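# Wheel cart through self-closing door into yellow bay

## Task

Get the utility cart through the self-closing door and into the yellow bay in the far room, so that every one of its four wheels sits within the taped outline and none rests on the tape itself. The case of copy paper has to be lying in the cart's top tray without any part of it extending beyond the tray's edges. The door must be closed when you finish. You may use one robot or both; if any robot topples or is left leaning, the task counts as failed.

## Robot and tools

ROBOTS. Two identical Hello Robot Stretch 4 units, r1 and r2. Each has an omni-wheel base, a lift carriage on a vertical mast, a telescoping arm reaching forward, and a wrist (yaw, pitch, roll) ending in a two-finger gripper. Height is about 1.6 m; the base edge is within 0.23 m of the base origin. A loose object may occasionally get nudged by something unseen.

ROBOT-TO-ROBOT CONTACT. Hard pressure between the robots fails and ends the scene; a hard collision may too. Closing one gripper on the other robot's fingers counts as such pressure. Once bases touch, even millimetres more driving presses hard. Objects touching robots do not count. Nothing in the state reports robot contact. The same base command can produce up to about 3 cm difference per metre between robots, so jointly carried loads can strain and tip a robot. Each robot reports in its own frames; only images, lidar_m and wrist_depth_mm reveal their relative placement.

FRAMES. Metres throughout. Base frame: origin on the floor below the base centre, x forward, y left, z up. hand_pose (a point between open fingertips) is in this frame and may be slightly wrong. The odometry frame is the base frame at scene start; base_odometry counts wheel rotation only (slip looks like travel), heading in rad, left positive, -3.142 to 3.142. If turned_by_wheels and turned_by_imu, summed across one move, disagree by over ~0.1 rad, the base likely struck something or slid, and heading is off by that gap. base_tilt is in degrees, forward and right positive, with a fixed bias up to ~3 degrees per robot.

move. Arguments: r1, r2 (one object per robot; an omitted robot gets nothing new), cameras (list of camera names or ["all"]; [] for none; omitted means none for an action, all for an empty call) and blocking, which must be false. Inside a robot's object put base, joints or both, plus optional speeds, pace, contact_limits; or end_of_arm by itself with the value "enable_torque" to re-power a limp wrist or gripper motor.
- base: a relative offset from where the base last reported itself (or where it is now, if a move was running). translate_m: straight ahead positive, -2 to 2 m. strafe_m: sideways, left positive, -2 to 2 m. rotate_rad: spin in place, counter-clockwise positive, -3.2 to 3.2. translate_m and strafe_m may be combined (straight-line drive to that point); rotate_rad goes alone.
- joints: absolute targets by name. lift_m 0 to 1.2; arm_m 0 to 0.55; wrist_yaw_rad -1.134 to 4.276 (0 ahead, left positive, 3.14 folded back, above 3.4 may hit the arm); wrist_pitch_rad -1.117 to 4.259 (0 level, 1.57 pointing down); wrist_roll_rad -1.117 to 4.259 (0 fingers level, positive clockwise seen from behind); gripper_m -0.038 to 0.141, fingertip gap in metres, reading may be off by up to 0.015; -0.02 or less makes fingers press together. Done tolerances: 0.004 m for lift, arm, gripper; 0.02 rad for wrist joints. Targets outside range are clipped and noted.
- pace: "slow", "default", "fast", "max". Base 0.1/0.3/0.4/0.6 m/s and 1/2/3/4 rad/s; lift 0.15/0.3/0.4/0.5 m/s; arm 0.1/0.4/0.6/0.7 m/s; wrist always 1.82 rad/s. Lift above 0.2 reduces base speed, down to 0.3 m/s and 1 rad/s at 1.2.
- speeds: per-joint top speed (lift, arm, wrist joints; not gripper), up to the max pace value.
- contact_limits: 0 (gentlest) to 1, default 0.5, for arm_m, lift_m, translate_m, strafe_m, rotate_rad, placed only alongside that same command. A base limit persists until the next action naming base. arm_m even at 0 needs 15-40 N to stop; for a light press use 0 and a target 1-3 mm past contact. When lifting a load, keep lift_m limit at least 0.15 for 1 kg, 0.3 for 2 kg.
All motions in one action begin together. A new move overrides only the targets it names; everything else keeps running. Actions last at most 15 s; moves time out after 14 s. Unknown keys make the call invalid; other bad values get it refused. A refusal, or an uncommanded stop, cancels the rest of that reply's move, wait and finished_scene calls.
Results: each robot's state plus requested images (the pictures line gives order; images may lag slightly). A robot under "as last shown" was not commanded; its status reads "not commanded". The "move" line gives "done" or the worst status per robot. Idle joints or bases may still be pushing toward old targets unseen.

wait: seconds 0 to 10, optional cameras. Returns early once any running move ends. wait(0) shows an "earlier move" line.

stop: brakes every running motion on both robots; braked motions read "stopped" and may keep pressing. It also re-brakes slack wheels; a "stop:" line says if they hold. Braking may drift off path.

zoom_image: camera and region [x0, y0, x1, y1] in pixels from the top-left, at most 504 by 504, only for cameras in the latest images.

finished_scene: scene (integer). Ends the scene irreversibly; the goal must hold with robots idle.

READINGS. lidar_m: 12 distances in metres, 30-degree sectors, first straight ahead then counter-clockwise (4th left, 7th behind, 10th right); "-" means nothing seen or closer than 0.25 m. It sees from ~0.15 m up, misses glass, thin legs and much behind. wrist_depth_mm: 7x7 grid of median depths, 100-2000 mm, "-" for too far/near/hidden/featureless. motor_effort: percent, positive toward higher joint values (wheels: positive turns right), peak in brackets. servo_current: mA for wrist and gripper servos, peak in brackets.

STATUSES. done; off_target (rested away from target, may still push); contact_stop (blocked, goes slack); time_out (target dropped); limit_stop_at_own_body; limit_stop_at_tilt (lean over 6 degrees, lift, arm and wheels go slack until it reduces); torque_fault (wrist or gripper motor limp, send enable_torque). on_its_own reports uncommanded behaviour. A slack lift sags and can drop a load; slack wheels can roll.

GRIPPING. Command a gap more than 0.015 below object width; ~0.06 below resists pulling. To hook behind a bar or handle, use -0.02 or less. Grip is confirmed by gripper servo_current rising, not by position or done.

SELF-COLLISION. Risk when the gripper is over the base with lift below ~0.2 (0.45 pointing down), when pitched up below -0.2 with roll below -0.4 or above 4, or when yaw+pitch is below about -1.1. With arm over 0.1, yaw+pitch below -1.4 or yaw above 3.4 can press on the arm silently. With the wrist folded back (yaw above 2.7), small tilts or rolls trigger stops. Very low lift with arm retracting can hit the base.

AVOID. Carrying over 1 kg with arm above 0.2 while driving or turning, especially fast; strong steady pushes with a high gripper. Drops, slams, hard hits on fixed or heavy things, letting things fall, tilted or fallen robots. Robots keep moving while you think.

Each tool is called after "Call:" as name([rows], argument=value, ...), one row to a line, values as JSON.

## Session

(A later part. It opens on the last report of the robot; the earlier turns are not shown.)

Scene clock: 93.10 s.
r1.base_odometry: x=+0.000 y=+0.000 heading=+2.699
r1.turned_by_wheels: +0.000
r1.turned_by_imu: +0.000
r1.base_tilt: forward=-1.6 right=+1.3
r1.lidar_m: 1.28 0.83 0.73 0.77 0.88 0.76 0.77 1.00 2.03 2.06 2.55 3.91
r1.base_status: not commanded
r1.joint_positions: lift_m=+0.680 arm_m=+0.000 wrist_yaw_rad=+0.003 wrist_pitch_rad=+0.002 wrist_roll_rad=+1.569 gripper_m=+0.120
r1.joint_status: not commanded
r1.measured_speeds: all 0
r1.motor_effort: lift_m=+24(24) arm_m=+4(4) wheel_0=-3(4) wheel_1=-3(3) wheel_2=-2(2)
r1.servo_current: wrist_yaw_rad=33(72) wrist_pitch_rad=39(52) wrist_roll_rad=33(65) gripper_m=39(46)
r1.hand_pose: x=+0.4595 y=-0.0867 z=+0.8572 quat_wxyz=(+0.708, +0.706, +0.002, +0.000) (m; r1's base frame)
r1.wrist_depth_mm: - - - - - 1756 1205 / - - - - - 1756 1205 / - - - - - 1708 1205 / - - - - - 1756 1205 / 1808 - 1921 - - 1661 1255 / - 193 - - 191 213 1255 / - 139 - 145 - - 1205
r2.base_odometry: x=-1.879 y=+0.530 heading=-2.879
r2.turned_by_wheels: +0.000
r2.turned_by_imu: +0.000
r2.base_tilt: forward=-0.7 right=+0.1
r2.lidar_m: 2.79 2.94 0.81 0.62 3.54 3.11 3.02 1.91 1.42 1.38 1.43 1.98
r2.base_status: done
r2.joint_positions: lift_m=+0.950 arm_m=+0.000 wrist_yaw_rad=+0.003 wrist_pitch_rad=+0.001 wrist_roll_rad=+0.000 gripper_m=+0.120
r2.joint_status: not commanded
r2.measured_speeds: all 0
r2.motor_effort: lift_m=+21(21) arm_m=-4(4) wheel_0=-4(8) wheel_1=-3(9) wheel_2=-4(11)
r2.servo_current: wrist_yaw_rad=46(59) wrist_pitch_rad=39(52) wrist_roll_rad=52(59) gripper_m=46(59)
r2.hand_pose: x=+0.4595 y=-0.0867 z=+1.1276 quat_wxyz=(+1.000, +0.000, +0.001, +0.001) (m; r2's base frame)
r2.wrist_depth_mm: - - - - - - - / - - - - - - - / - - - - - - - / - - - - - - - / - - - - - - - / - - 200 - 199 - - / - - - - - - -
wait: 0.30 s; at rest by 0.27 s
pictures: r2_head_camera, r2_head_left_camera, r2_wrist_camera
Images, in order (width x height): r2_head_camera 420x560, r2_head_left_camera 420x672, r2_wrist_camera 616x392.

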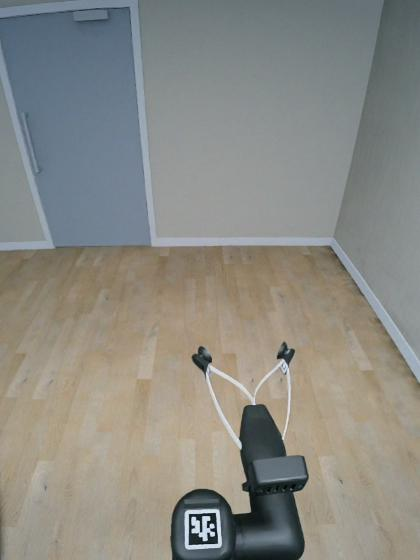

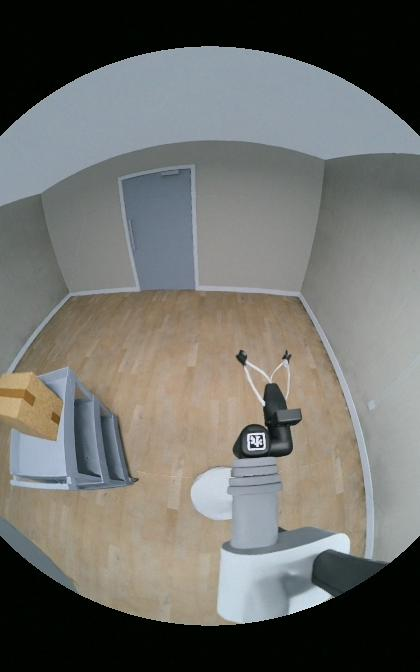

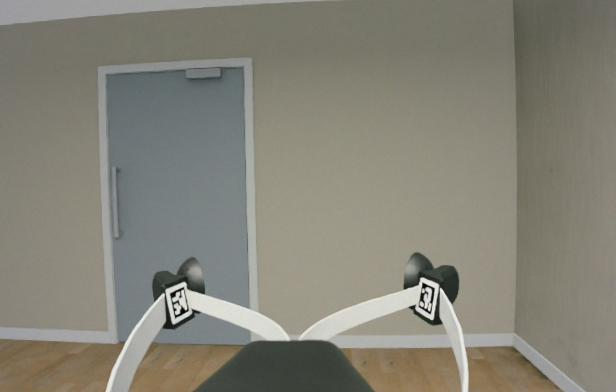

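Call:
move(blocking=false, r2={"base":{"rotate_rad":-0.03}})

Call:
wait(seconds=1.2)

Call:
move(blocking=false, r2={"base":{"translate_m":1.3},"pace":"fast"})

Call:
wait(seconds=8)

Call:
move(blocking=false, r2={"base":{"strafe_m":1.3},"pace":"fast"})

Call:
wait(seconds=8)

Call:
wait(seconds=0.3, cameras=["r2_head_camera","r2_head_left_camera","r2_wrist_camera"])

Scene clock: 104.60 s.
move: r2 moving
r1: as last shown
r1.lidar_m: 1.31 0.85 0.75 0.75 0.87 0.76 0.79 0.99 2.02 2.04 2.55 3.92
r1.motor_effort: lift_m=+24(24) arm_m=+4(4) wheel_0=-4(4) wheel_1=-3(3) wheel_2=-2(2)
r1.servo_current: wrist_yaw_rad=46(59) wrist_pitch_rad=39(46) wrist_roll_rad=52(65) gripper_m=39(46)
r1.wrist_depth_mm: - - - - - 1756 1229 / - - - - - 1708 1205 / - - - - - 1756 1205 / - - - - - 1863 1229 / 1808 - 1983 - - 1708 1255 / - 193 - - 190 213 1255 / - 139 - 145 - - 1182
r2.base_odometry: x=-1.879 y=+0.530 heading=-2.908
r2.turned_by_wheels: -0.029
r2.turned_by_imu: -0.028
r2.base_tilt: forward=-0.6 right=+0.1
r2.lidar_m: 2.81 2.93 0.79 0.61 0.96 3.13 3.01 1.96 1.45 1.35 1.43 1.96
r2.base_status: rotate_rad moving
r2.joint_positions: lift_m=+0.950 arm_m=+0.000 wrist_yaw_rad=+0.002 wrist_pitch_rad=+0.001 wrist_roll_rad=+0.000 gripper_m=+0.120
r2.joint_status: not commanded
r2.measured_speeds: all 0
r2.motor_effort: lift_m=+21(21) arm_m=-4(4) wheel_0=+0(5) wheel_1=+2(6) wheel_2=+4(6)
r2.servo_current: wrist_yaw_rad=46(52) wrist_pitch_rad=39(46) wrist_roll_rad=52(65) gripper_m=52(52)
r2.hand_pose: x=+0.4595 y=-0.0867 z=+1.1276 quat_wxyz=(+1.000, +0.000, +0.001, +0.001) (m; r2's base frame)
r2.wrist_depth_mm: - - - - - - - / - - - - - - - / - - - - - - - / - - - - - - - / - - - - - - - / - - 200 - 198 - - / - - - - - - -
pictures: none

Scene clock: 104.67 s.
earlier move: r2 done
r1.base_odometry: x=+0.000 y=+0.000 heading=+2.699
r1.turned_by_wheels: +0.000
r1.turned_by_imu: +0.000
r1.base_tilt: forward=-1.5 right=+1.3
r1.lidar_m: 1.28 0.82 0.75 0.74 0.87 0.77 0.80 1.00 2.02 2.07 2.56 3.91
r1.base_status: not commanded
r1.joint_positions: lift_m=+0.680 arm_m=+0.000 wrist_yaw_rad=+0.003 wrist_pitch_rad=+0.002 wrist_roll_rad=+1.569 gripper_m=+0.120
r1.joint_status: not commanded
r1.measured_speeds: all 0
r1.motor_effort: lift_m=+24(24) arm_m=+4(4) wheel_0=-4(4) wheel_1=-3(3) wheel_2=-2(2)
r1.servo_current: wrist_yaw_rad=65(65) wrist_pitch_rad=46(46) wrist_roll_rad=59(65) gripper_m=46(46)
r1.hand_pose: x=+0.4595 y=-0.0867 z=+0.8572 quat_wxyz=(+0.708, +0.706, +0.002, +0.000) (m; r1's base frame)
r1.wrist_depth_mm: - - - - - 1756 1205 / - - - - - 1756 1205 / - - - - - 1756 1229 / - - - - - 1808 1229 / 1863 - 1921 - - 1661 1205 / - 193 - - 191 213 1255 / - 139 - 145 - - 1182
r2.base_odometry: x=-1.879 y=+0.530 heading=-2.908
r2.turned_by_wheels: +0.000
r2.turned_by_imu: +0.000
r2.base_tilt: forward=-0.7 right=+0.1
r2.lidar_m: 2.80 2.91 0.79 0.60 0.95 3.16 3.02 1.99 1.43 1.36 1.42 1.94
r2.base_status: done
r2.joint_positions: lift_m=+0.950 arm_m=+0.000 wrist_yaw_rad=+0.002 wrist_pitch_rad=+0.001 wrist_roll_rad=+0.000 gripper_m=+0.120
r2.joint_status: not commanded
r2.measured_speeds: all 0
r2.motor_effort: lift_m=+21(21) arm_m=-4(4) wheel_0=+3(5) wheel_1=+3(6) wheel_2=+4(6)
r2.servo_current: wrist_yaw_rad=46(52) wrist_pitch_rad=39(46) wrist_roll_rad=46(65) gripper_m=52(52)
r2.hand_pose: x=+0.4595 y=-0.0867 z=+1.1276 quat_wxyz=(+1.000, +0.000, +0.001, +0.001) (m; r2's base frame)
r2.wrist_depth_mm: - - - - - - - / - - - - - - - / - - - - - - - / - - - - - - - / - - - - - - - / - - 201 - 199 - - / - - - - - - -
wait: 0.07 of 1.2 s (r2 has come to rest)
pictures: none

Scene clock: 105.17 s.
move: r2 moving
r1: as last shown
r1.base_tilt: forward=-1.6 right=+1.3
r1.lidar_m: 1.25 0.85 0.74 0.76 0.87 0.78 0.78 0.97 2.02 2.05 2.55 3.94
r1.motor_effort: lift_m=+24(24) arm_m=+3(4) wheel_0=-4(4) wheel_1=-3(3) wheel_2=-2(2)
r1.servo_current: wrist_yaw_rad=65(65) wrist_pitch_rad=39(52) wrist_roll_rad=39(59) gripper_m=39(46)
r1.wrist_depth_mm: - - - - - 1708 1182 / - - - - - 1708 1205 / - - - - - 1756 1205 / - - - - - 1708 1229 / 1756 - 1921 - - 1661 1281 / - 194 - - 191 212 1255 / - 139 - 144 - - 1205
r2.base_odometry: x=-1.917 y=+0.521 heading=-2.908
r2.turned_by_wheels: +0.000
r2.turned_by_imu: +0.000
r2.base_tilt: forward=-0.7 right=+0.1
r2.lidar_m: 2.75 2.85 0.84 0.62 0.85 3.18 3.08 2.00 1.44 1.36 1.42 1.92
r2.base_status: translate_m moving
r2.joint_positions: lift_m=+0.950 arm_m=+0.000 wrist_yaw_rad=+0.002 wrist_pitch_rad=+0.001 wrist_roll_rad=+0.000 gripper_m=+0.120
r2.joint_status: not commanded
r2.measured_speeds: translate_m=+0.151 strafe_m=+0.001 rotate_rad=-0.005 lift_m=+0.000 arm_m=+0.000 wrist_yaw_rad=+0.000 wrist_pitch_rad=+0.000 wrist_roll_rad=+0.000
r2.motor_effort: lift_m=+21(21) arm_m=-4(4) wheel_0=+9(12) wheel_1=+7(9) wheel_2=-14(14)
r2.servo_current: wrist_yaw_rad=52(59) wrist_pitch_rad=33(46) wrist_roll_rad=46(59) gripper_m=46(52)
r2.hand_pose: x=+0.4595 y=-0.0867 z=+1.1276 quat_wxyz=(+1.000, +0.000, +0.001, +0.001) (m; r2's base frame)
r2.wrist_depth_mm: - - - - - - - / - - - - - - - / - - - - - - - / - - - - - - - / - - - - - - - / - - 201 - 199 - - / - - - - - - -
pictures: none

Scene clock: 109.63 s.
earlier move: r2 done
r1.base_odometry: x=+0.000 y=+0.000 heading=+2.699
r1.turned_by_wheels: +0.000
r1.turned_by_imu: +0.000
r1.base_tilt: forward=-1.6 right=+1.3
r1.lidar_m: 1.28 0.81 0.75 0.72 0.86 0.75 0.78 0.97 2.01 2.05 2.56 3.92
r1.base_status: not commanded
r1.joint_positions: lift_m=+0.680 arm_m=+0.000 wrist_yaw_rad=+0.003 wrist_pitch_rad=+0.002 wrist_roll_rad=+1.569 gripper_m=+0.120
r1.joint_status: not commanded
r1.measured_speeds: all 0
r1.motor_effort: lift_m=+24(24) arm_m=+4(4) wheel_0=-3(4) wheel_1=-3(3) wheel_2=-2(2)
r1.servo_current: wrist_yaw_rad=52(72) wrist_pitch_rad=39(52) wrist_roll_rad=52(72) gripper_m=39(52)
r1.hand_pose: x=+0.4595 y=-0.0867 z=+0.8572 quat_wxyz=(+0.708, +0.706, +0.002, +0.000) (m; r1's base frame)
r1.wrist_depth_mm: - - - - - 1708 1229 / - - - - - 1756 1205 / - - - - - 1756 1205 / - - - - - 1756 1229 / 1863 - 1863 - - 1618 1281 / - 193 - - 190 213 1255 / - 139 - 144 - - 1205
r2.base_odometry: x=-3.144 y=+0.228 heading=-2.908
r2.turned_by_wheels: +0.000
r2.turned_by_imu: +0.002
r2.base_tilt: forward=-0.7 right=+0.1
r2.lidar_m: 1.52 1.58 2.07 3.38 1.22 1.24 - 1.94 1.39 1.33 1.41 1.60
r2.base_status: done
r2.joint_positions: lift_m=+0.950 arm_m=+0.000 wrist_yaw_rad=+0.002 wrist_pitch_rad=+0.001 wrist_roll_rad=+0.000 gripper_m=+0.120
r2.joint_status: not commanded
r2.measured_speeds: all 0
r2.motor_effort: lift_m=+21(21) arm_m=-4(4) wheel_0=+1(12) wheel_1=+3(9) wheel_2=-1(15)
r2.servo_current: wrist_yaw_rad=46(65) wrist_pitch_rad=39(52) wrist_roll_rad=46(59) gripper_m=52(59)
r2.hand_pose: x=+0.4595 y=-0.0867 z=+1.1276 quat_wxyz=(+1.000, +0.000, +0.001, +0.001) (m; r2's base frame)
r2.wrist_depth_mm: - - - - - - - / - - - - - - - / - - - - - - - / - - - - - - - / - - - - - - - / - 185 189 - 186 - - / - - - - - - -
wait: 4.47 of 8 s (r2 has come to rest)
pictures: none

Scene clock: 110.13 s.
move: r2 moving
r1: as last shown
r1.lidar_m: 1.30 0.84 0.74 0.75 0.84 0.76 0.79 0.99 2.03 2.02 2.55 3.92
r1.motor_effort: lift_m=+24(24) arm_m=+4(4) wheel_0=-4(4) wheel_1=-3(3) wheel_2=-2(2)
r1.servo_current: wrist_yaw_rad=52(59) wrist_pitch_rad=46(52) wrist_roll_rad=52(59) gripper_m=39(52)
r1.wrist_depth_mm: - - - - - 1661 1182 / - - - - - 1708 1205 / - - - - - 1756 1229 / - - - - - 1756 1205 / 1808 - 1921 - - 1661 1229 / - 193 - - 191 212 1255 / - 139 - 145 - - 1205
r2.base_odometry: x=-3.133 y=+0.184 heading=-2.907
r2.turned_by_wheels: +0.000
r2.turned_by_imu: +0.000
r2.base_tilt: forward=-0.6 right=+0.1
r2.lidar_m: 1.51 1.55 2.13 3.35 1.21 1.23 - 2.01 1.45 1.39 1.44 1.58
r2.base_status: strafe_m moving
r2.joint_positions: lift_m=+0.950 arm_m=+0.000 wrist_yaw_rad=+0.002 wrist_pitch_rad=+0.001 wrist_roll_rad=+0.000 gripper_m=+0.120
r2.joint_status: not commanded
r2.measured_speeds: translate_m=+0.000 strafe_m=+0.175 rotate_rad=+0.003 lift_m=+0.000 arm_m=+0.000 wrist_yaw_rad=+0.000 wrist_pitch_rad=+0.000 wrist_roll_rad=+0.000
r2.motor_effort: lift_m=+21(21) arm_m=-4(4) wheel_0=-14(14) wheel_1=+11(13) wheel_2=+0(1)
r2.servo_current: wrist_yaw_rad=33(52) wrist_pitch_rad=39(39) wrist_roll_rad=46(65) gripper_m=59(59)
r2.hand_pose: x=+0.4595 y=-0.0867 z=+1.1276 quat_wxyz=(+1.000, +0.000, +0.001, +0.001) (m; r2's base frame)
r2.wrist_depth_mm: - - - - - - - / - - - - - - - / - - - - - - - / - - - - - - - / - - - - - - - / - 185 190 - 185 - - / - - - - - - -
pictures: none

Scene clock: 114.43 s.
earlier move: r2 done
r1.base_odometry: x=+0.000 y=+0.000 heading=+2.699
r1.turned_by_wheels: +0.000
r1.turned_by_imu: +0.000
r1.base_tilt: forward=-1.6 right=+1.3
r1.lidar_m: 1.30 0.81 0.74 0.77 0.86 0.77 0.79 1.00 2.03 2.04 2.56 3.90
r1.base_status: not commanded
r1.joint_positions: lift_m=+0.680 arm_m=+0.000 wrist_yaw_rad=+0.003 wrist_pitch_rad=+0.002 wrist_roll_rad=+1.569 gripper_m=+0.120
r1.joint_status: not commanded
r1.measured_speeds: all 0
r1.motor_effort: lift_m=+24(24) arm_m=+4(4) wheel_0=-4(4) wheel_1=-3(3) wheel_2=-2(2)
r1.servo_current: wrist_yaw_rad=39(72) wrist_pitch_rad=46(52) wrist_roll_rad=52(65) gripper_m=39(52)
r1.hand_pose: x=+0.4595 y=-0.0867 z=+0.8572 quat_wxyz=(+0.708, +0.706, +0.002, +0.000) (m; r1's base frame)
r1.wrist_depth_mm: - - - - - 1661 1205 / - - - - - 1708 1205 / - - - - - 1756 1229 / - - - - - 1808 1229 / 1863 - 1921 - - 1661 1229 / - 193 - - 190 212 1229 / - 139 - 144 - - 1205
r2.base_odometry: x=-2.842 y=-1.036 heading=-2.908
r2.turned_by_wheels: +0.000
r2.turned_by_imu: +0.001
r2.base_tilt: forward=-0.6 right=+0.0
r2.lidar_m: 1.45 1.56 2.11 2.10 2.19 2.90 0.89 0.86 2.77 2.65 2.16 1.57
r2.base_status: done
r2.joint_positions: lift_m=+0.950 arm_m=+0.000 wrist_yaw_rad=+0.002 wrist_pitch_rad=+0.001 wrist_roll_rad=+0.000 gripper_m=+0.120
r2.joint_status: not commanded
r2.measured_speeds: all 0
r2.motor_effort: lift_m=+21(21) arm_m=-4(4) wheel_0=-1(14) wheel_1=+2(14) wheel_2=+0(2)
r2.servo_current: wrist_yaw_rad=52(65) wrist_pitch_rad=39(52) wrist_roll_rad=52(65) gripper_m=52(59)
r2.hand_pose: x=+0.4595 y=-0.0867 z=+1.1276 quat_wxyz=(+1.000, +0.000, +0.001, +0.001) (m; r2's base frame)
r2.wrist_depth_mm: - - 1229 - - - - / - - 1255 - - - - / - - - - - - - / - - - - - - - / - - - - - - - / - 185 194 - 185 - - / - - - - - - -
wait: 4.30 of 8 s (r2 has come to rest)
pictures: none

Scene clock: 114.73 s.
r1.base_odometry: x=+0.000 y=+0.000 heading=+2.699
r1.turned_by_wheels: +0.000
r1.turned_by_imu: +0.000
r1.base_tilt: forward=-1.6 right=+1.2
r1.lidar_m: 1.27 0.84 0.74 0.75 0.85 0.78 0.78 0.99 2.03 2.04 2.58 3.92
r1.base_status: not commanded
r1.joint_positions: lift_m=+0.680 arm_m=+0.000 wrist_yaw_rad=+0.003 wrist_pitch_rad=+0.002 wrist_roll_rad=+1.569 gripper_m=+0.120
r1.joint_status: not commanded
r1.measured_speeds: all 0
r1.motor_effort: lift_m=+24(24) arm_m=+4(4) wheel_0=-3(4) wheel_1=-3(3) wheel_2=-2(2)
r1.servo_current: wrist_yaw_rad=46(72) wrist_pitch_rad=52(52) wrist_roll_rad=33(65) gripper_m=46(52)
r1.hand_pose: x=+0.4595 y=-0.0867 z=+0.8572 quat_wxyz=(+0.708, +0.706, +0.002, +0.000) (m; r1's base frame)
r1.wrist_depth_mm: - - - - - 1708 1182 / - - - - - 1708 1205 / - - - - - 1756 1255 / - - - - - 1756 1281 / 1756 - 1863 - - 1708 1229 / - 193 - - 191 213 1229 / - 139 - 144 - - 1182
r2.base_odometry: x=-2.842 y=-1.036 heading=-2.908
r2.turned_by_wheels: +0.000
r2.turned_by_imu: +0.000
r2.base_tilt: forward=-0.7 right=+0.1
r2.lidar_m: 1.44 1.55 2.16 2.10 2.17 2.93 0.89 0.86 2.73 2.64 2.17 1.60
r2.base_status: done
r2.joint_positions: lift_m=+0.950 arm_m=+0.000 wrist_yaw_rad=+0.002 wrist_pitch_rad=+0.001 wrist_roll_rad=+0.000 gripper_m=+0.120
r2.joint_status: not commanded
r2.measured_speeds: all 0
r2.motor_effort: lift_m=+21(21) arm_m=-4(4) wheel_0=-1(14) wheel_1=+2(14) wheel_2=+0(2)
r2.servo_current: wrist_yaw_rad=46(65) wrist_pitch_rad=39(52) wrist_roll_rad=52(65) gripper_m=46(59)
r2.hand_pose: x=+0.4595 y=-0.0867 z=+1.1276 quat_wxyz=(+1.000, +0.000, +0.001, +0.001) (m; r2's base frame)
r2.wrist_depth_mm: - - 1255 - - - - / - - 1281 - - - - / - - - - - - - / - - - - - - - / - - - - - - - / - 186 194 - 186 - - / - - - - - - -
wait: 0.30 s; at rest by 0.27 s
pictures: r2_head_camera, r2_head_left_camera, r2_wrist_camera
Images, in order (width x height): r2_head_camera 420x560, r2_head_left_camera 420x672, r2_wrist_camera 616x392.

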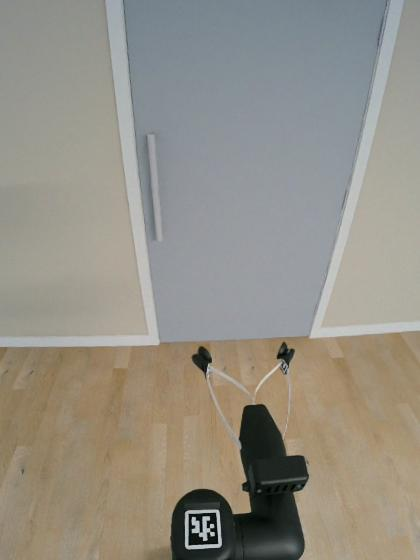

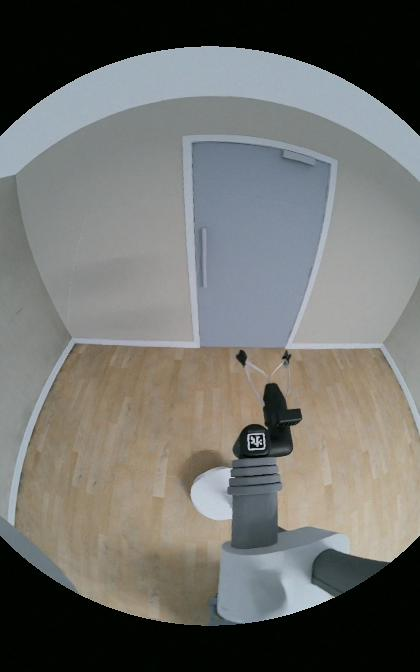

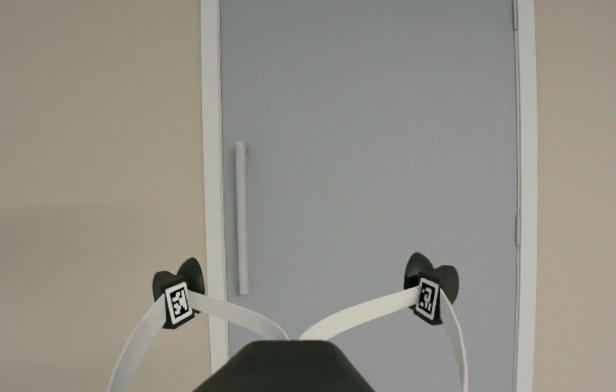

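Call:
move(blocking=false, r2={"base":{"translate_m":0.66,"strafe_m":0.21}})

Call:
wait(seconds=6)

Call:
wait(seconds=0.3, cameras=["r2_wrist_camera"])

Scene clock: 122.17 s.
move: r2 moving
r1: as last shown
r1.base_tilt: forward=-1.6 right=+1.3
r1.lidar_m: 1.29 0.83 0.75 0.76 0.86 0.77 0.79 0.96 2.04 2.06 2.56 3.92
r1.motor_effort: lift_m=+24(24) arm_m=+4(4) wheel_0=-4(4) wheel_1=-3(3) wheel_2=-2(2)
r1.servo_current: wrist_yaw_rad=39(65) wrist_pitch_rad=39(46) wrist_roll_rad=59(72) gripper_m=46(52)
r1.wrist_depth_mm: - - - - - 1756 1205 / - - - - - 1756 1229 / - - - - - 1756 1205 / - - - - - 1756 1205 / 1863 - 1921 - - 1661 1255 / - 193 - - 191 212 1229 / - 139 - 145 - - 1182
r2.base_odometry: x=-2.870 y=-1.053 heading=-2.907
r2.turned_by_wheels: +0.000
r2.turned_by_imu: +0.001
r2.base_tilt: forward=-0.7 right=+0.0
r2.lidar_m: 1.41 1.55 2.07 2.09 2.19 2.96 0.92 0.90 2.76 2.65 2.14 1.53
r2.base_status: translate_m moving; strafe_m moving
r2.joint_positions: lift_m=+0.950 arm_m=+0.000 wrist_yaw_rad=+0.002 wrist_pitch_rad=+0.001 wrist_roll_rad=+0.000 gripper_m=+0.120
r2.joint_status: not commanded
r2.measured_speeds: translate_m=+0.121 strafe_m=+0.040 rotate_rad=-0.005 lift_m=+0.000 arm_m=+0.000 wrist_yaw_rad=+0.000 wrist_pitch_rad=+0.000 wrist_roll_rad=+0.000
r2.motor_effort: lift_m=+21(21) arm_m=-4(4) wheel_0=+7(8) wheel_1=+10(10) wheel_2=-12(12)
r2.servo_current: wrist_yaw_rad=39(59) wrist_pitch_rad=39(46) wrist_roll_rad=46(59) gripper_m=52(52)
r2.hand_pose: x=+0.4595 y=-0.0867 z=+1.1276 quat_wxyz=(+1.000, +0.000, +0.001, +0.001) (m; r2's base frame)
r2.wrist_depth_mm: - - - - - - - / - - - - - - - / - - - - - - - / - - 1255 - - - - / - - - - - - - / - 186 194 - 186 - - / - - - - - - -
pictures: none

Scene clock: 125.40 s.
earlier move: r2 done
r1.base_odometry: x=+0.000 y=+0.000 heading=+2.699
r1.turned_by_wheels: +0.000
r1.turned_by_imu: +0.000
r1.base_tilt: forward=-1.6 right=+1.3
r1.lidar_m: 1.26 0.82 0.74 0.76 0.85 0.76 0.78 1.01 2.03 2.06 2.57 3.91
r1.base_status: not commanded
r1.joint_positions: lift_m=+0.680 arm_m=+0.000 wrist_yaw_rad=+0.003 wrist_pitch_rad=+0.002 wrist_roll_rad=+1.569 gripper_m=+0.120
r1.joint_status: not commanded
r1.measured_speeds: all 0
r1.motor_effort: lift_m=+24(24) arm_m=+4(4) wheel_0=-3(4) wheel_1=-3(3) wheel_2=-2(2)
r1.servo_current: wrist_yaw_rad=46(78) wrist_pitch_rad=46(52) wrist_roll_rad=46(72) gripper_m=39(52)
r1.hand_pose: x=+0.4595 y=-0.0867 z=+0.8572 quat_wxyz=(+0.708, +0.706, +0.002, +0.000) (m; r1's base frame)
r1.wrist_depth_mm: - - - - - 1708 1182 / - - - - - 1708 1229 / - - - - - 1756 1229 / - - - - - 1756 1229 / 1808 - 1863 - - 1618 1229 / - 193 - - 190 213 1229 / - 139 - 144 - - 1205
r2.base_odometry: x=-3.435 y=-1.394 heading=-2.907
r2.turned_by_wheels: +0.000
r2.turned_by_imu: +0.001
r2.base_tilt: forward=-0.7 right=+0.1
r2.lidar_m: 0.76 0.87 1.19 1.89 1.99 2.69 1.58 1.52 3.00 2.85 1.24 0.89
r2.base_status: done
r2.joint_positions: lift_m=+0.950 arm_m=+0.000 wrist_yaw_rad=+0.002 wrist_pitch_rad=+0.001 wrist_roll_rad=+0.000 gripper_m=+0.120
r2.joint_status: not commanded
r2.measured_speeds: all 0
r2.motor_effort: lift_m=+21(21) arm_m=-4(4) wheel_0=+3(10) wheel_1=+3(10) wheel_2=-5(13)
r2.servo_current: wrist_yaw_rad=52(59) wrist_pitch_rad=39(46) wrist_roll_rad=46(59) gripper_m=52(59)
r2.hand_pose: x=+0.4595 y=-0.0867 z=+1.1277 quat_wxyz=(+1.000, +0.000, +0.001, +0.001) (m; r2's base frame)
r2.wrist_depth_mm: - - - - - - - / - - - - - - - / - - - - - - - / - - - - - - - / - - - - - - - / - 185 196 544 185 - - / - - - - - - -
wait: 3.23 of 6 s (r2 has come to rest)
pictures: none

Scene clock: 125.70 s.
r1.base_odometry: x=+0.000 y=+0.000 heading=+2.699
r1.turned_by_wheels: +0.000
r1.turned_by_imu: +0.000
r1.base_tilt: forward=-1.6 right=+1.3
r1.lidar_m: 1.27 0.84 0.75 0.75 0.86 0.75 0.76 1.00 2.03 2.04 2.57 3.91
r1.base_status: not commanded
r1.joint_positions: lift_m=+0.680 arm_m=+0.000 wrist_yaw_rad=+0.003 wrist_pitch_rad=+0.002 wrist_roll_rad=+1.569 gripper_m=+0.120
r1.joint_status: not commanded
r1.measured_speeds: all 0
r1.motor_effort: lift_m=+24(24) arm_m=+4(4) wheel_0=-4(4) wheel_1=-3(3) wheel_2=-2(2)
r1.servo_current: wrist_yaw_rad=59(78) wrist_pitch_rad=39(52) wrist_roll_rad=46(72) gripper_m=52(52)
r1.hand_pose: x=+0.4595 y=-0.0867 z=+0.8572 quat_wxyz=(+0.708, +0.706, +0.002, +0.000) (m; r1's base frame)
r1.wrist_depth_mm: - - - - - 1708 1205 / - - - - - 1756 1205 / - - - - - 1708 1255 / - - - - - 1708 1229 / 1863 - 1863 - - 1618 1229 / - 193 - - 191 213 1229 / - 139 - 144 - - 1182
r2.base_odometry: x=-3.435 y=-1.394 heading=-2.907
r2.turned_by_wheels: +0.000
r2.turned_by_imu: +0.000
r2.base_tilt: forward=-0.7 right=+0.1
r2.lidar_m: 0.78 0.87 1.21 1.89 1.98 2.71 1.58 1.56 2.95 2.85 1.23 0.88
r2.base_status: done
r2.joint_positions: lift_m=+0.950 arm_m=+0.000 wrist_yaw_rad=+0.002 wrist_pitch_rad=+0.001 wrist_roll_rad=+0.000 gripper_m=+0.120
r2.joint_status: not commanded
r2.measured_speeds: all 0
r2.motor_effort: lift_m=+21(21) arm_m=-4(4) wheel_0=+3(10) wheel_1=+3(10) wheel_2=-4(13)
r2.servo_current: wrist_yaw_rad=46(59) wrist_pitch_rad=39(46) wrist_roll_rad=46(59) gripper_m=46(59)
r2.hand_pose: x=+0.4595 y=-0.0867 z=+1.1277 quat_wxyz=(+1.000, +0.000, +0.001, +0.001) (m; r2's base frame)
r2.wrist_depth_mm: - - - - - - - / - - - - - - - / - - - - - - - / - - - - - - - / - - - - - - - / - 185 196 539 185 - - / - - - - - - -
wait: 0.30 s; at rest by 0.27 s
pictures: r2_wrist_camera
Images, in order (width x height): r2_wrist_camera 616x392.

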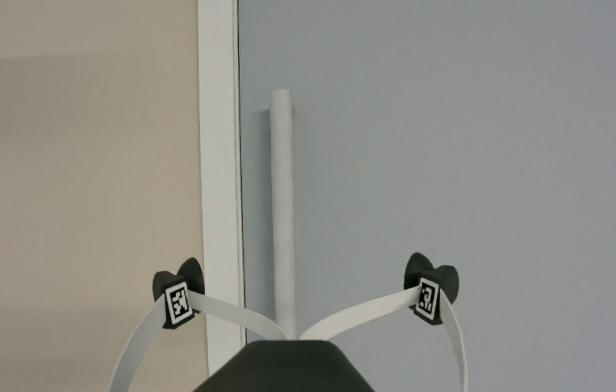

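Call:
move(blocking=false, r2={"base":{"translate_m":0.17,"strafe_m":0.022},"pace":"slow"})

Call:
wait(seconds=5)

Call:
wait(seconds=0.3, cameras=["r2_wrist_camera","r2_head_camera"])

Scene clock: 132.40 s.
move: r2 moving
r1: as last shown
r1.lidar_m: 1.30 0.83 0.75 0.76 0.85 0.76 0.80 0.96 2.03 2.06 2.56 3.93
r1.motor_effort: lift_m=+24(24) arm_m=+4(4) wheel_0=-3(4) wheel_1=-3(3) wheel_2=-2(2)
r1.servo_current: wrist_yaw_rad=65(65) wrist_pitch_rad=46(46) wrist_roll_rad=72(72) gripper_m=33(52)
r1.wrist_depth_mm: - - - - - 1708 1182 / - - - - - 1661 1205 / - - - - - 1756 1229 / - - - - - 1808 1281 / 1863 - 1921 - - 1661 1281 / - 193 - - 191 212 1255 / - 139 - 145 - - 1182
r2.base_odometry: x=-3.447 y=-1.398 heading=-2.907
r2.turned_by_wheels: +0.000
r2.turned_by_imu: +0.001
r2.base_tilt: forward=-0.7 right=+0.0
r2.lidar_m: 0.75 0.87 1.16 1.90 1.98 2.72 1.59 1.57 2.98 2.84 1.22 0.88
r2.base_status: translate_m moving; strafe_m moving
r2.joint_positions: lift_m=+0.950 arm_m=+0.000 wrist_yaw_rad=+0.002 wrist_pitch_rad=+0.001 wrist_roll_rad=+0.000 gripper_m=+0.120
r2.joint_status: not commanded
r2.measured_speeds: translate_m=+0.048 strafe_m=+0.007 rotate_rad=-0.002 lift_m=+0.000 arm_m=+0.000 wrist_yaw_rad=+0.000 wrist_pitch_rad=+0.000 wrist_roll_rad=+0.000
r2.motor_effort: lift_m=+21(21) arm_m=-4(4) wheel_0=+4(9) wheel_1=+6(8) wheel_2=-10(10)
r2.servo_current: wrist_yaw_rad=46(52) wrist_pitch_rad=39(46) wrist_roll_rad=39(52) gripper_m=52(59)
r2.hand_pose: x=+0.4595 y=-0.0867 z=+1.1277 quat_wxyz=(+1.000, +0.000, +0.001, +0.001) (m; r2's base frame)
r2.wrist_depth_mm: - - - - - - - / - - - - - - - / - - - - - - - / - - - - - - - / - - - - - - - / - 185 194 163 185 - - / - - - - - - -
pictures: none

Scene clock: 134.90 s.
earlier move: r2 done
r1.base_odometry: x=+0.000 y=+0.000 heading=+2.699
r1.turned_by_wheels: +0.000
r1.turned_by_imu: +0.000
r1.base_tilt: forward=-1.6 right=+1.2
r1.lidar_m: 1.28 0.83 0.73 0.76 0.84 0.77 0.79 1.00 2.02 2.07 2.53 3.92
r1.base_status: not commanded
r1.joint_positions: lift_m=+0.680 arm_m=+0.000 wrist_yaw_rad=+0.003 wrist_pitch_rad=+0.002 wrist_roll_rad=+1.569 gripper_m=+0.120
r1.joint_status: not commanded
r1.measured_speeds: all 0
r1.motor_effort: lift_m=+24(24) arm_m=+4(4) wheel_0=-4(4) wheel_1=-3(3) wheel_2=-2(2)
r1.servo_current: wrist_yaw_rad=65(72) wrist_pitch_rad=46(52) wrist_roll_rad=46(72) gripper_m=39(52)
r1.hand_pose: x=+0.4595 y=-0.0867 z=+0.8572 quat_wxyz=(+0.708, +0.706, +0.002, +0.000) (m; r1's base frame)
r1.wrist_depth_mm: - - - - - 1756 1205 / - - - - - 1661 1205 / - - - - - 1756 1205 / - - - - - 1756 1255 / 1863 - 1921 - - 1661 1229 / - 193 - - 191 212 1255 / - 139 - 145 - - 1182
r2.base_odometry: x=-3.595 y=-1.454 heading=-2.907
r2.turned_by_wheels: +0.000
r2.turned_by_imu: +0.000
r2.base_tilt: forward=-0.7 right=+0.0
r2.lidar_m: 0.60 0.70 0.98 1.87 1.94 2.66 1.76 1.73 2.97 2.75 0.99 0.70
r2.base_status: done
r2.joint_positions: lift_m=+0.950 arm_m=+0.000 wrist_yaw_rad=+0.002 wrist_pitch_rad=+0.001 wrist_roll_rad=+0.000 gripper_m=+0.120
r2.joint_status: not commanded
r2.measured_speeds: all 0
r2.motor_effort: lift_m=+21(21) arm_m=-4(4) wheel_0=+4(9) wheel_1=+5(8) wheel_2=-6(11)
r2.servo_current: wrist_yaw_rad=39(59) wrist_pitch_rad=46(46) wrist_roll_rad=52(59) gripper_m=52(65)
r2.hand_pose: x=+0.4595 y=-0.0867 z=+1.1277 quat_wxyz=(+1.000, +0.000, +0.001, +0.001) (m; r2's base frame)
r2.wrist_depth_mm: 452 452 433 - - - - / 452 449 436 370 - - - / 459 455 439 373 - - - / 455 455 439 373 - - - / 459 459 442 373 - - - / 466 462 200 162 186 - - / 469 469 449 - - - -
wait: 2.50 of 5 s (r2 has come to rest)
pictures: none

Scene clock: 135.20 s.
r1.base_odometry: x=+0.000 y=+0.000 heading=+2.699
r1.turned_by_wheels: +0.000
r1.turned_by_imu: +0.000
r1.base_tilt: forward=-1.6 right=+1.2
r1.lidar_m: 1.30 0.85 0.74 0.77 0.85 0.78 0.76 1.00 2.02 2.05 2.56 3.91
r1.base_status: not commanded
r1.joint_positions: lift_m=+0.680 arm_m=+0.000 wrist_yaw_rad=+0.003 wrist_pitch_rad=+0.002 wrist_roll_rad=+1.569 gripper_m=+0.120
r1.joint_status: not commanded
r1.measured_speeds: all 0
r1.motor_effort: lift_m=+24(24) arm_m=+4(4) wheel_0=-4(4) wheel_1=-3(3) wheel_2=-2(2)
r1.servo_current: wrist_yaw_rad=52(72) wrist_pitch_rad=39(52) wrist_roll_rad=46(72) gripper_m=39(52)
r1.hand_pose: x=+0.4595 y=-0.0867 z=+0.8572 quat_wxyz=(+0.708, +0.706, +0.002, +0.000) (m; r1's base frame)
r1.wrist_depth_mm: - - - - - 1708 1229 / - - - - - 1708 1205 / - - - - - 1756 1205 / - - - - - 1808 1229 / 1863 - 1921 - - 1708 1255 / - 193 - - 191 213 1255 / - 139 - 145 - - 1182
r2.base_odometry: x=-3.595 y=-1.454 heading=-2.907
r2.turned_by_wheels: +0.000
r2.turned_by_imu: +0.000
r2.base_tilt: forward=-0.7 right=+0.1
r2.lidar_m: 0.61 0.71 0.96 1.88 1.95 2.63 1.75 1.73 3.00 2.76 0.99 0.70
r2.base_status: done
r2.joint_positions: lift_m=+0.950 arm_m=+0.000 wrist_yaw_rad=+0.002 wrist_pitch_rad=+0.001 wrist_roll_rad=+0.000 gripper_m=+0.120
r2.joint_status: not commanded
r2.measured_speeds: all 0
r2.motor_effort: lift_m=+21(21) arm_m=-4(4) wheel_0=+4(9) wheel_1=+5(8) wheel_2=-7(11)
r2.servo_current: wrist_yaw_rad=46(59) wrist_pitch_rad=39(46) wrist_roll_rad=39(59) gripper_m=39(65)
r2.hand_pose: x=+0.4595 y=-0.0867 z=+1.1277 quat_wxyz=(+1.000, +0.000, +0.001, +0.001) (m; r2's base frame)
r2.wrist_depth_mm: 449 445 433 - - - - / 455 449 433 370 - - - / 459 452 436 373 - - - / 459 459 439 370 - - - / 466 462 442 375 - - - / 466 466 201 163 185 - - / 469 462 445 - - - -
wait: 0.30 s; at rest by 0.27 s
pictures: r2_head_camera, r2_wrist_camera
Images, in order (width x height): r2_head_camera 420x560, r2_wrist_camera 616x392.

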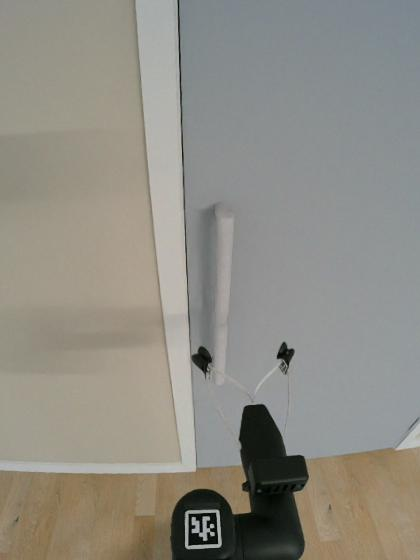

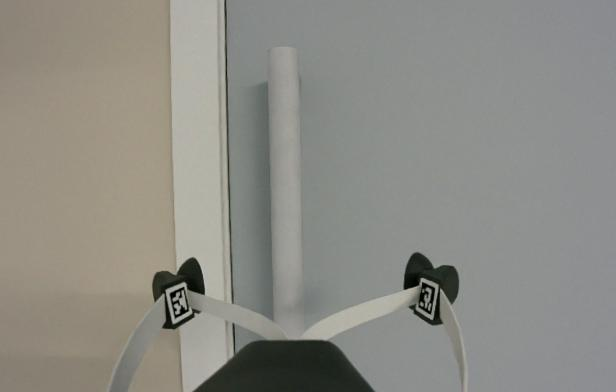

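Call:
move(blocking=false, r2={"base":{"translate_m":0.19,"strafe_m":0.014},"pace":"slow"})

Call:
wait(seconds=5)

Call:
wait(seconds=0.3, cameras=["r2_wrist_camera","r2_head_camera"])

Scene clock: 140.00 s.
move: r2 moving
r1: as last shown
r1.lidar_m: 1.27 0.83 0.75 0.75 0.86 0.75 0.79 1.00 2.02 2.09 2.57 3.90
r1.servo_current: wrist_yaw_rad=46(59) wrist_pitch_rad=39(46) wrist_roll_rad=39(59) gripper_m=46(46)
r1.wrist_depth_mm: - - - - - 1708 1205 / - - - - - 1708 1205 / - - - - - 1756 1205 / - - - - - 1808 1255 / 1863 - 1921 - - 1661 1255 / - 193 - - 190 213 1255 / - 138 - 145 - - 1182
r2.base_odometry: x=-3.607 y=-1.458 heading=-2.907
r2.turned_by_wheels: +0.000
r2.turned_by_imu: +0.001
r2.base_tilt: forward=-0.7 right=+0.1
r2.lidar_m: 0.60 0.70 0.96 1.88 1.97 2.68 1.74 1.72 3.00 2.71 0.95 0.68
r2.base_status: translate_m moving; strafe_m moving
r2.joint_positions: lift_m=+0.950 arm_m=+0.000 wrist_yaw_rad=+0.002 wrist_pitch_rad=+0.001 wrist_roll_rad=+0.000 gripper_m=+0.120
r2.joint_status: not commanded
r2.measured_speeds: translate_m=+0.049 strafe_m=+0.004 rotate_rad=-0.003 lift_m=+0.000 arm_m=+0.000 wrist_yaw_rad=+0.000 wrist_pitch_rad=+0.000 wrist_roll_rad=+0.000
r2.motor_effort: lift_m=+21(21) arm_m=-4(4) wheel_0=+5(11) wheel_1=+5(8) wheel_2=-9(11)
r2.servo_current: wrist_yaw_rad=39(52) wrist_pitch_rad=39(39) wrist_roll_rad=39(59) gripper_m=52(52)
r2.hand_pose: x=+0.4595 y=-0.0867 z=+1.1277 quat_wxyz=(+1.000, +0.000, +0.001, +0.001) (m; r2's base frame)
r2.wrist_depth_mm: 439 439 424 - - - - / 445 436 424 359 - - - / 445 442 424 359 - - - / 445 445 430 362 - - - / 452 445 433 362 - - - / 452 449 197 163 185 - - / 455 452 439 - - - -
pictures: none

Scene clock: 142.67 s.
earlier move: r2 done
r1.base_odometry: x=+0.000 y=+0.000 heading=+2.699
r1.turned_by_wheels: +0.000
r1.turned_by_imu: +0.000
r1.base_tilt: forward=-1.6 right=+1.3
r1.lidar_m: 1.29 0.83 0.73 0.75 0.86 0.76 0.79 1.00 2.02 2.04 2.53 3.91
r1.base_status: not commanded
r1.joint_positions: lift_m=+0.680 arm_m=+0.000 wrist_yaw_rad=+0.003 wrist_pitch_rad=+0.002 wrist_roll_rad=+1.569 gripper_m=+0.120
r1.joint_status: not commanded
r1.measured_speeds: all 0
r1.motor_effort: lift_m=+24(24) arm_m=+4(4) wheel_0=-3(4) wheel_1=-3(3) wheel_2=-2(2)
r1.servo_current: wrist_yaw_rad=72(72) wrist_pitch_rad=39(52) wrist_roll_rad=46(72) gripper_m=39(46)
r1.hand_pose: x=+0.4595 y=-0.0867 z=+0.8572 quat_wxyz=(+0.708, +0.706, +0.002, +0.000) (m; r1's base frame)
r1.wrist_depth_mm: - - - - - 1756 1205 / - - - - - 1708 1229 / - - - - - 1808 1229 / - - - - - 1756 1229 / 1863 - 1921 - - 1618 1229 / - 193 - - 191 211 1205 / - 139 - 144 - - 1205
r2.base_odometry: x=-3.777 y=-1.512 heading=-2.907
r2.turned_by_wheels: +0.000
r2.turned_by_imu: +0.001
r2.base_tilt: forward=-0.7 right=+0.1
r2.lidar_m: 0.42 0.51 0.70 1.86 1.93 2.62 1.89 1.88 3.01 2.03 0.71 0.52
r2.base_status: done
r2.joint_positions: lift_m=+0.950 arm_m=+0.000 wrist_yaw_rad=+0.002 wrist_pitch_rad=+0.001 wrist_roll_rad=+0.000 gripper_m=+0.120
r2.joint_status: not commanded
r2.measured_speeds: all 0
r2.motor_effort: lift_m=+21(21) arm_m=-4(4) wheel_0=+4(11) wheel_1=+5(9) wheel_2=-4(11)
r2.servo_current: wrist_yaw_rad=52(59) wrist_pitch_rad=46(46) wrist_roll_rad=46(59) gripper_m=46(59)
r2.hand_pose: x=+0.4595 y=-0.0867 z=+1.1277 quat_wxyz=(+1.000, +0.000, +0.001, +0.001) (m; r2's base frame)
r2.wrist_depth_mm: 262 248 258 257 255 253 252 / 263 249 260 183 256 254 253 / 266 250 263 184 258 256 255 / 266 251 265 260 259 256 256 / 270 253 266 262 260 257 257 / 270 255 217 185 262 259 259 / 272 257 270 - 264 262 259
wait: 2.67 of 5 s (r2 has come to rest)
pictures: none

Scene clock: 142.97 s.
r1.base_odometry: x=+0.000 y=+0.000 heading=+2.699
r1.turned_by_wheels: +0.000
r1.turned_by_imu: +0.000
r1.base_tilt: forward=-1.6 right=+1.3
r1.lidar_m: 1.26 0.81 0.75 0.77 0.87 0.79 0.78 0.99 2.03 2.05 2.56 3.92
r1.base_status: not commanded
r1.joint_positions: lift_m=+0.680 arm_m=+0.000 wrist_yaw_rad=+0.003 wrist_pitch_rad=+0.002 wrist_roll_rad=+1.569 gripper_m=+0.120
r1.joint_status: not commanded
r1.measured_speeds: all 0
r1.motor_effort: lift_m=+24(24) arm_m=+4(4) wheel_0=-3(4) wheel_1=-3(3) wheel_2=-2(2)
r1.servo_current: wrist_yaw_rad=52(72) wrist_pitch_rad=39(52) wrist_roll_rad=39(72) gripper_m=46(46)
r1.hand_pose: x=+0.4595 y=-0.0867 z=+0.8572 quat_wxyz=(+0.708, +0.706, +0.002, +0.000) (m; r1's base frame)
r1.wrist_depth_mm: - - - - - 1708 1205 / - - - - - 1661 1205 / - - - - - 1708 1229 / - - - - - 1708 1255 / 1756 - 1921 - - 1618 1255 / - 193 - - 191 212 1229 / - 139 - 144 - - 1182
r2.base_odometry: x=-3.777 y=-1.512 heading=-2.907
r2.turned_by_wheels: +0.000
r2.turned_by_imu: +0.000
r2.base_tilt: forward=-0.7 right=+0.1
r2.lidar_m: 0.40 0.49 0.69 1.86 1.93 2.67 1.95 1.91 2.97 2.01 0.70 0.50
r2.base_status: done
r2.joint_positions: lift_m=+0.950 arm_m=+0.000 wrist_yaw_rad=+0.002 wrist_pitch_rad=+0.001 wrist_roll_rad=+0.000 gripper_m=+0.120
r2.joint_status: not commanded
r2.measured_speeds: all 0
r2.motor_effort: lift_m=+21(21) arm_m=-4(4) wheel_0=+4(11) wheel_1=+5(9) wheel_2=-5(11)
r2.servo_current: wrist_yaw_rad=52(59) wrist_pitch_rad=33(46) wrist_roll_rad=52(59) gripper_m=52(59)
r2.hand_pose: x=+0.4595 y=-0.0867 z=+1.1277 quat_wxyz=(+1.000, +0.000, +0.001, +0.001) (m; r2's base frame)
r2.wrist_depth_mm: 263 249 259 255 254 253 252 / 264 249 260 183 256 254 253 / 266 251 263 184 259 257 254 / 266 252 264 260 259 256 256 / 270 254 266 262 260 259 257 / 271 255 217 186 262 260 258 / 271 256 268 - 264 263 260
wait: 0.30 s; at rest by 0.27 s
pictures: r2_head_camera, r2_wrist_camera
Images, in order (width x height): r2_head_camera 420x560, r2_wrist_camera 616x392.

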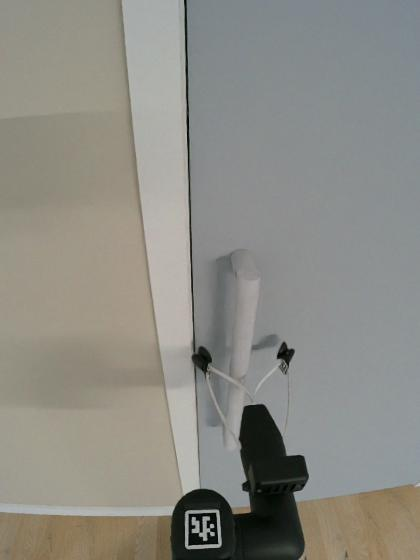

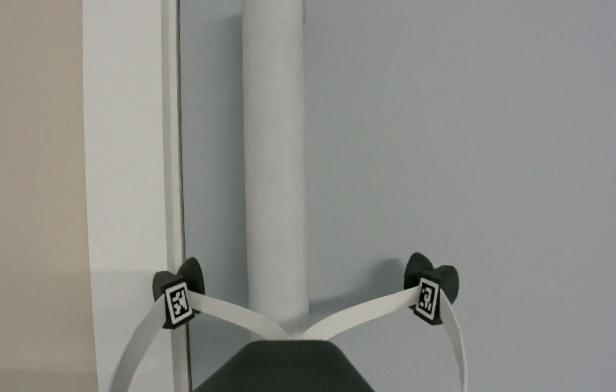

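Call:
move(blocking=false, r2={"base":{"translate_m":0.026,"strafe_m":0.013},"pace":"slow"})

Call:
wait(seconds=2)

Call:
move(blocking=false, r2={"joints":{"gripper_m":-0.025}})

Call:
wait(seconds=3)

Call:
wait(seconds=0.3, cameras=["r2_wrist_camera","r2_head_camera"])

Scene clock: 156.80 s.
move: r2 moving
r1: as last shown
r1.lidar_m: 1.32 0.82 0.75 0.76 0.85 0.78 0.79 1.00 2.02 2.07 2.59 3.88
r1.motor_effort: lift_m=+24(24) arm_m=+4(4) wheel_0=-4(4) wheel_1=-3(3) wheel_2=-2(2)
r1.servo_current: wrist_yaw_rad=65(65) wrist_pitch_rad=39(46) wrist_roll_rad=52(59) gripper_m=46(46)
r1.wrist_depth_mm: - - - - - 1708 1205 / - - - - - 1661 1255 / - - - - - 1708 1229 / - - - - - 1808 1255 / 1863 - 1921 - - 1661 1255 / - 193 - - 191 213 1281 / - 139 - 145 - - 1205
r2.base_odometry: x=-3.787 y=-1.521 heading=-2.906
r2.turned_by_wheels: +0.000
r2.turned_by_imu: +0.001
r2.base_tilt: forward=-0.7 right=+0.1
r2.lidar_m: 0.41 0.50 0.69 1.84 1.93 2.65 1.95 1.94 3.01 1.93 0.69 0.49
r2.base_status: translate_m moving; strafe_m moving
r2.joint_positions: lift_m=+0.950 arm_m=+0.000 wrist_yaw_rad=+0.002 wrist_pitch_rad=+0.001 wrist_roll_rad=+0.000 gripper_m=+0.120
r2.joint_status: not commanded
r2.measured_speeds: translate_m=+0.049 strafe_m=+0.024 rotate_rad=+0.002 lift_m=+0.000 arm_m=+0.000 wrist_yaw_rad=+0.000 wrist_pitch_rad=+0.000 wrist_roll_rad=+0.000
r2.motor_effort: lift_m=+21(21) arm_m=-4(4) wheel_0=+4(7) wheel_1=+6(10) wheel_2=-9(11)
r2.servo_current: wrist_yaw_rad=39(52) wrist_pitch_rad=46(46) wrist_roll_rad=52(52) gripper_m=59(59)
r2.hand_pose: x=+0.4595 y=-0.0867 z=+1.1277 quat_wxyz=(+1.000, +0.000, +0.001, +0.001) (m; r2's base frame)
r2.wrist_depth_mm: 251 236 249 174 245 243 242 / 253 238 250 247 246 244 241 / 254 240 252 175 247 245 245 / 256 241 255 175 250 247 246 / 258 242 255 176 251 249 247 / 259 244 200 173 214 250 249 / 260 245 257 - 253 251 249
pictures: none

Scene clock: 157.60 s.
earlier move: r2 done
r1.base_odometry: x=+0.000 y=+0.000 heading=+2.699
r1.turned_by_wheels: +0.000
r1.turned_by_imu: +0.000
r1.base_tilt: forward=-1.6 right=+1.3
r1.lidar_m: 1.26 0.84 0.75 0.75 0.85 0.78 0.77 1.00 2.03 2.04 2.54 3.93
r1.base_status: not commanded
r1.joint_positions: lift_m=+0.680 arm_m=+0.000 wrist_yaw_rad=+0.003 wrist_pitch_rad=+0.002 wrist_roll_rad=+1.569 gripper_m=+0.120
r1.joint_status: not commanded
r1.measured_speeds: all 0
r1.motor_effort: lift_m=+24(24) arm_m=+3(4) wheel_0=-3(4) wheel_1=-3(3) wheel_2=-2(2)
r1.servo_current: wrist_yaw_rad=52(65) wrist_pitch_rad=46(52) wrist_roll_rad=39(65) gripper_m=39(52)
r1.hand_pose: x=+0.4595 y=-0.0867 z=+0.8572 quat_wxyz=(+0.708, +0.706, +0.002, +0.000) (m; r1's base frame)
r1.wrist_depth_mm: - - - - - 1661 1229 / - - - - - 1756 1205 / - - - - - 1708 1229 / - - - - - 1756 1229 / 1808 - 1921 - - 1618 1255 / - 193 - - 191 211 1255 / - 139 - 145 - - 1182
r2.base_odometry: x=-3.798 y=-1.531 heading=-2.907
r2.turned_by_wheels: -0.001
r2.turned_by_imu: +0.002
r2.base_tilt: forward=-0.8 right=+0.1
r2.lidar_m: 0.40 0.46 0.65 1.80 1.93 2.62 1.97 1.94 3.01 1.88 0.65 0.47
r2.base_status: done
r2.joint_positions: lift_m=+0.950 arm_m=+0.000 wrist_yaw_rad=-0.004 wrist_pitch_rad=+0.001 wrist_roll_rad=+0.000 gripper_m=+0.120
r2.joint_status: not commanded
r2.measured_speeds: all 0
r2.motor_effort: lift_m=+21(21) arm_m=+4(4) wheel_0=+5(7) wheel_1=+7(10) wheel_2=-15(17)
r2.servo_current: wrist_yaw_rad=39(65) wrist_pitch_rad=39(52) wrist_roll_rad=33(52) gripper_m=59(59)
r2.hand_pose: x=+0.4589 y=-0.0886 z=+1.1277 quat_wxyz=(+1.000, +0.000, +0.001, -0.002) (m; r2's base frame)
r2.wrist_depth_mm: 238 224 238 163 237 236 236 / 238 226 238 163 238 238 236 / 240 228 240 163 239 239 238 / 242 229 242 164 241 240 240 / 244 230 243 164 242 242 242 / 245 231 244 163 212 242 242 / 247 232 247 - 245 245 244
wait: 0.80 of 2 s (r2 has come to rest)
pictures: none

Scene clock: 158.10 s.
move: r2 moving
r1: as last shown
r1.lidar_m: 1.28 0.82 0.74 0.76 0.84 0.78 0.78 0.98 2.02 2.04 2.57 3.90
r1.motor_effort: lift_m=+24(24) arm_m=+4(4) wheel_0=-4(4) wheel_1=-3(3) wheel_2=-2(2)
r1.servo_current: wrist_yaw_rad=46(65) wrist_pitch_rad=46(52) wrist_roll_rad=39(59) gripper_m=39(46)
r1.wrist_depth_mm: - - - - - 1708 1182 / - - - - - 1756 1182 / - - - - - 1756 1229 / - - - - - 1756 1229 / 1808 - 1921 - - 1661 1229 / - 193 - - 191 214 1255 / - 139 - 144 - - 1182
r2.base_odometry: x=-3.798 y=-1.531 heading=-2.907
r2.turned_by_wheels: +0.000
r2.turned_by_imu: +0.001
r2.base_tilt: forward=-0.8 right=+0.1
r2.lidar_m: 0.39 0.46 0.68 1.77 1.91 2.65 1.97 1.92 3.05 1.85 0.67 0.47
r2.base_status: not commanded
r2.joint_positions: lift_m=+0.950 arm_m=+0.000 wrist_yaw_rad=-0.004 wrist_pitch_rad=+0.001 wrist_roll_rad=+0.000 gripper_m=+0.106
r2.joint_status: gripper_m moving
r2.measured_speeds: all 0
r2.motor_effort: lift_m=+21(21) arm_m=+4(4) wheel_0=+4(5) wheel_1=+8(8) wheel_2=-15(15)
r2.servo_current: wrist_yaw_rad=52(65) wrist_pitch_rad=39(46) wrist_roll_rad=46(59) gripper_m=130(137)
r2.hand_pose: x=+0.4589 y=-0.0886 z=+1.1277 quat_wxyz=(+1.000, +0.000, +0.001, -0.002) (m; r2's base frame)
r2.wrist_depth_mm: 238 225 238 161 236 236 235 / 240 227 239 162 237 238 236 / 242 229 241 162 239 239 238 / 244 229 242 163 240 240 239 / 245 230 244 163 241 242 240 / 247 233 244 163 242 242 242 / 248 234 248 - 245 245 244
pictures: none

Scene clock: 159.80 s.
earlier move: r2 done
r1.base_odometry: x=+0.000 y=+0.000 heading=+2.699
r1.turned_by_wheels: +0.000
r1.turned_by_imu: +0.000
r1.base_tilt: forward=-1.6 right=+1.3
r1.lidar_m: 1.29 0.85 0.71 0.76 0.86 0.77 0.77 1.01 2.03 2.06 2.57 3.90
r1.base_status: not commanded
r1.joint_positions: lift_m=+0.680 arm_m=+0.000 wrist_yaw_rad=+0.003 wrist_pitch_rad=+0.002 wrist_roll_rad=+1.569 gripper_m=+0.120
r1.joint_status: not commanded
r1.measured_speeds: all 0
r1.motor_effort: lift_m=+24(24) arm_m=+4(4) wheel_0=-3(4) wheel_1=-3(3) wheel_2=-2(2)
r1.servo_current: wrist_yaw_rad=39(72) wrist_pitch_rad=39(52) wrist_roll_rad=39(72) gripper_m=39(52)
r1.hand_pose: x=+0.4595 y=-0.0867 z=+0.8572 quat_wxyz=(+0.708, +0.706, +0.002, +0.000) (m; r1's base frame)
r1.wrist_depth_mm: - - - - - 1661 1205 / - - - - - 1756 1205 / - - - - - 1756 1229 / - - - - - 1756 1229 / 1808 - 1983 - - 1661 1255 / - 192 - - 190 212 1229 / - 139 - 144 - - 1182
r2.base_odometry: x=-3.799 y=-1.531 heading=-2.908
r2.turned_by_wheels: -0.001
r2.turned_by_imu: +0.030
r2.base_tilt: forward=-0.7 right=+0.1
r2.lidar_m: 0.39 0.47 0.70 1.84 1.96 2.70 1.93 1.92 2.99 1.69 0.67 0.40
r2.base_status: not commanded
r2.joint_positions: lift_m=+0.950 arm_m=+0.000 wrist_yaw_rad=-0.011 wrist_pitch_rad=+0.001 wrist_roll_rad=+0.000 gripper_m=-0.024
r2.joint_status: all done
r2.measured_speeds: all 0
r2.motor_effort: lift_m=+21(21) arm_m=+4(5) wheel_0=-8(8) wheel_1=+2(8) wheel_2=-8(15)
r2.servo_current: wrist_yaw_rad=59(78) wrist_pitch_rad=33(46) wrist_roll_rad=59(59) gripper_m=104(280)
r2.hand_pose: x=+0.4583 y=-0.0905 z=+1.1277 quat_wxyz=(+1.000, +0.000, +0.001, -0.005) (m; r2's base frame)
r2.wrist_depth_mm: 241 227 239 162 237 236 235 / 242 229 241 163 238 237 236 / 244 229 242 164 240 239 238 / 245 232 244 165 241 241 238 / 247 233 246 165 244 242 240 / 248 234 183 166 181 243 243 / 251 236 235 - 246 245 243
wait: 1.70 of 3 s (r2 has come to rest)
pictures: none

Scene clock: 160.10 s.
r1.base_odometry: x=+0.000 y=+0.000 heading=+2.699
r1.turned_by_wheels: +0.000
r1.turned_by_imu: +0.000
r1.base_tilt: forward=-1.6 right=+1.3
r1.lidar_m: 1.28 0.83 0.74 0.76 0.85 0.78 0.79 1.00 2.02 2.06 2.55 3.92
r1.base_status: not commanded
r1.joint_positions: lift_m=+0.680 arm_m=+0.000 wrist_yaw_rad=+0.003 wrist_pitch_rad=+0.002 wrist_roll_rad=+1.569 gripper_m=+0.120
r1.joint_status: not commanded
r1.measured_speeds: all 0
r1.motor_effort: lift_m=+24(24) arm_m=+4(4) wheel_0=-4(4) wheel_1=-3(3) wheel_2=-2(2)
r1.servo_current: wrist_yaw_rad=52(72) wrist_pitch_rad=46(52) wrist_roll_rad=46(72) gripper_m=39(52)
r1.hand_pose: x=+0.4595 y=-0.0867 z=+0.8572 quat_wxyz=(+0.708, +0.706, +0.002, +0.000) (m; r1's base frame)
r1.wrist_depth_mm: - - - - - 1808 1182 / - - - - - 1708 1205 / - - - - - 1756 1229 / - - - - - 1756 1229 / 1863 - 1921 - - 1661 1229 / - 193 - - 190 213 1255 / - 139 - 144 - - 1182
r2.base_odometry: x=-3.799 y=-1.531 heading=-2.908
r2.turned_by_wheels: +0.000
r2.turned_by_imu: +0.000
r2.base_tilt: forward=-0.7 right=+0.1
r2.lidar_m: 0.40 0.49 0.70 1.84 1.93 2.74 1.94 1.95 3.01 1.70 0.65 0.39
r2.base_status: not commanded
r2.joint_positions: lift_m=+0.950 arm_m=+0.000 wrist_yaw_rad=-0.011 wrist_pitch_rad=+0.001 wrist_roll_rad=+0.000 gripper_m=-0.024
r2.joint_status: all done
r2.measured_speeds: all 0
r2.motor_effort: lift_m=+21(21) arm_m=+4(5) wheel_0=-7(8) wheel_1=+2(8) wheel_2=-8(15)
r2.servo_current: wrist_yaw_rad=65(78) wrist_pitch_rad=39(46) wrist_roll_rad=39(59) gripper_m=98(280)
r2.hand_pose: x=+0.4583 y=-0.0905 z=+1.1277 quat_wxyz=(+1.000, +0.000, +0.001, -0.005) (m; r2's base frame)
r2.wrist_depth_mm: 240 227 240 163 237 236 236 / 242 228 240 164 237 236 236 / 244 229 242 164 241 237 238 / 247 232 244 165 241 240 239 / 249 233 246 165 243 242 241 / 249 235 183 166 181 243 243 / 251 236 236 - 246 245 244
wait: 0.30 s; at rest by 0.27 s
pictures: r2_head_camera, r2_wrist_camera
Images, in order (width x height): r2_head_camera 420x560, r2_wrist_camera 616x392.

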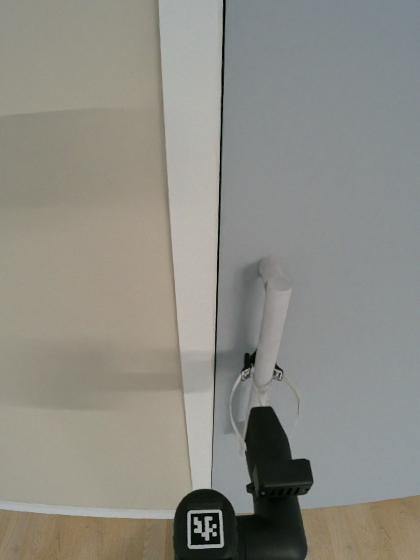

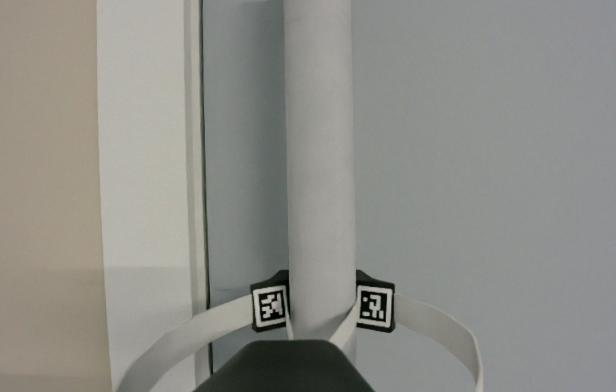

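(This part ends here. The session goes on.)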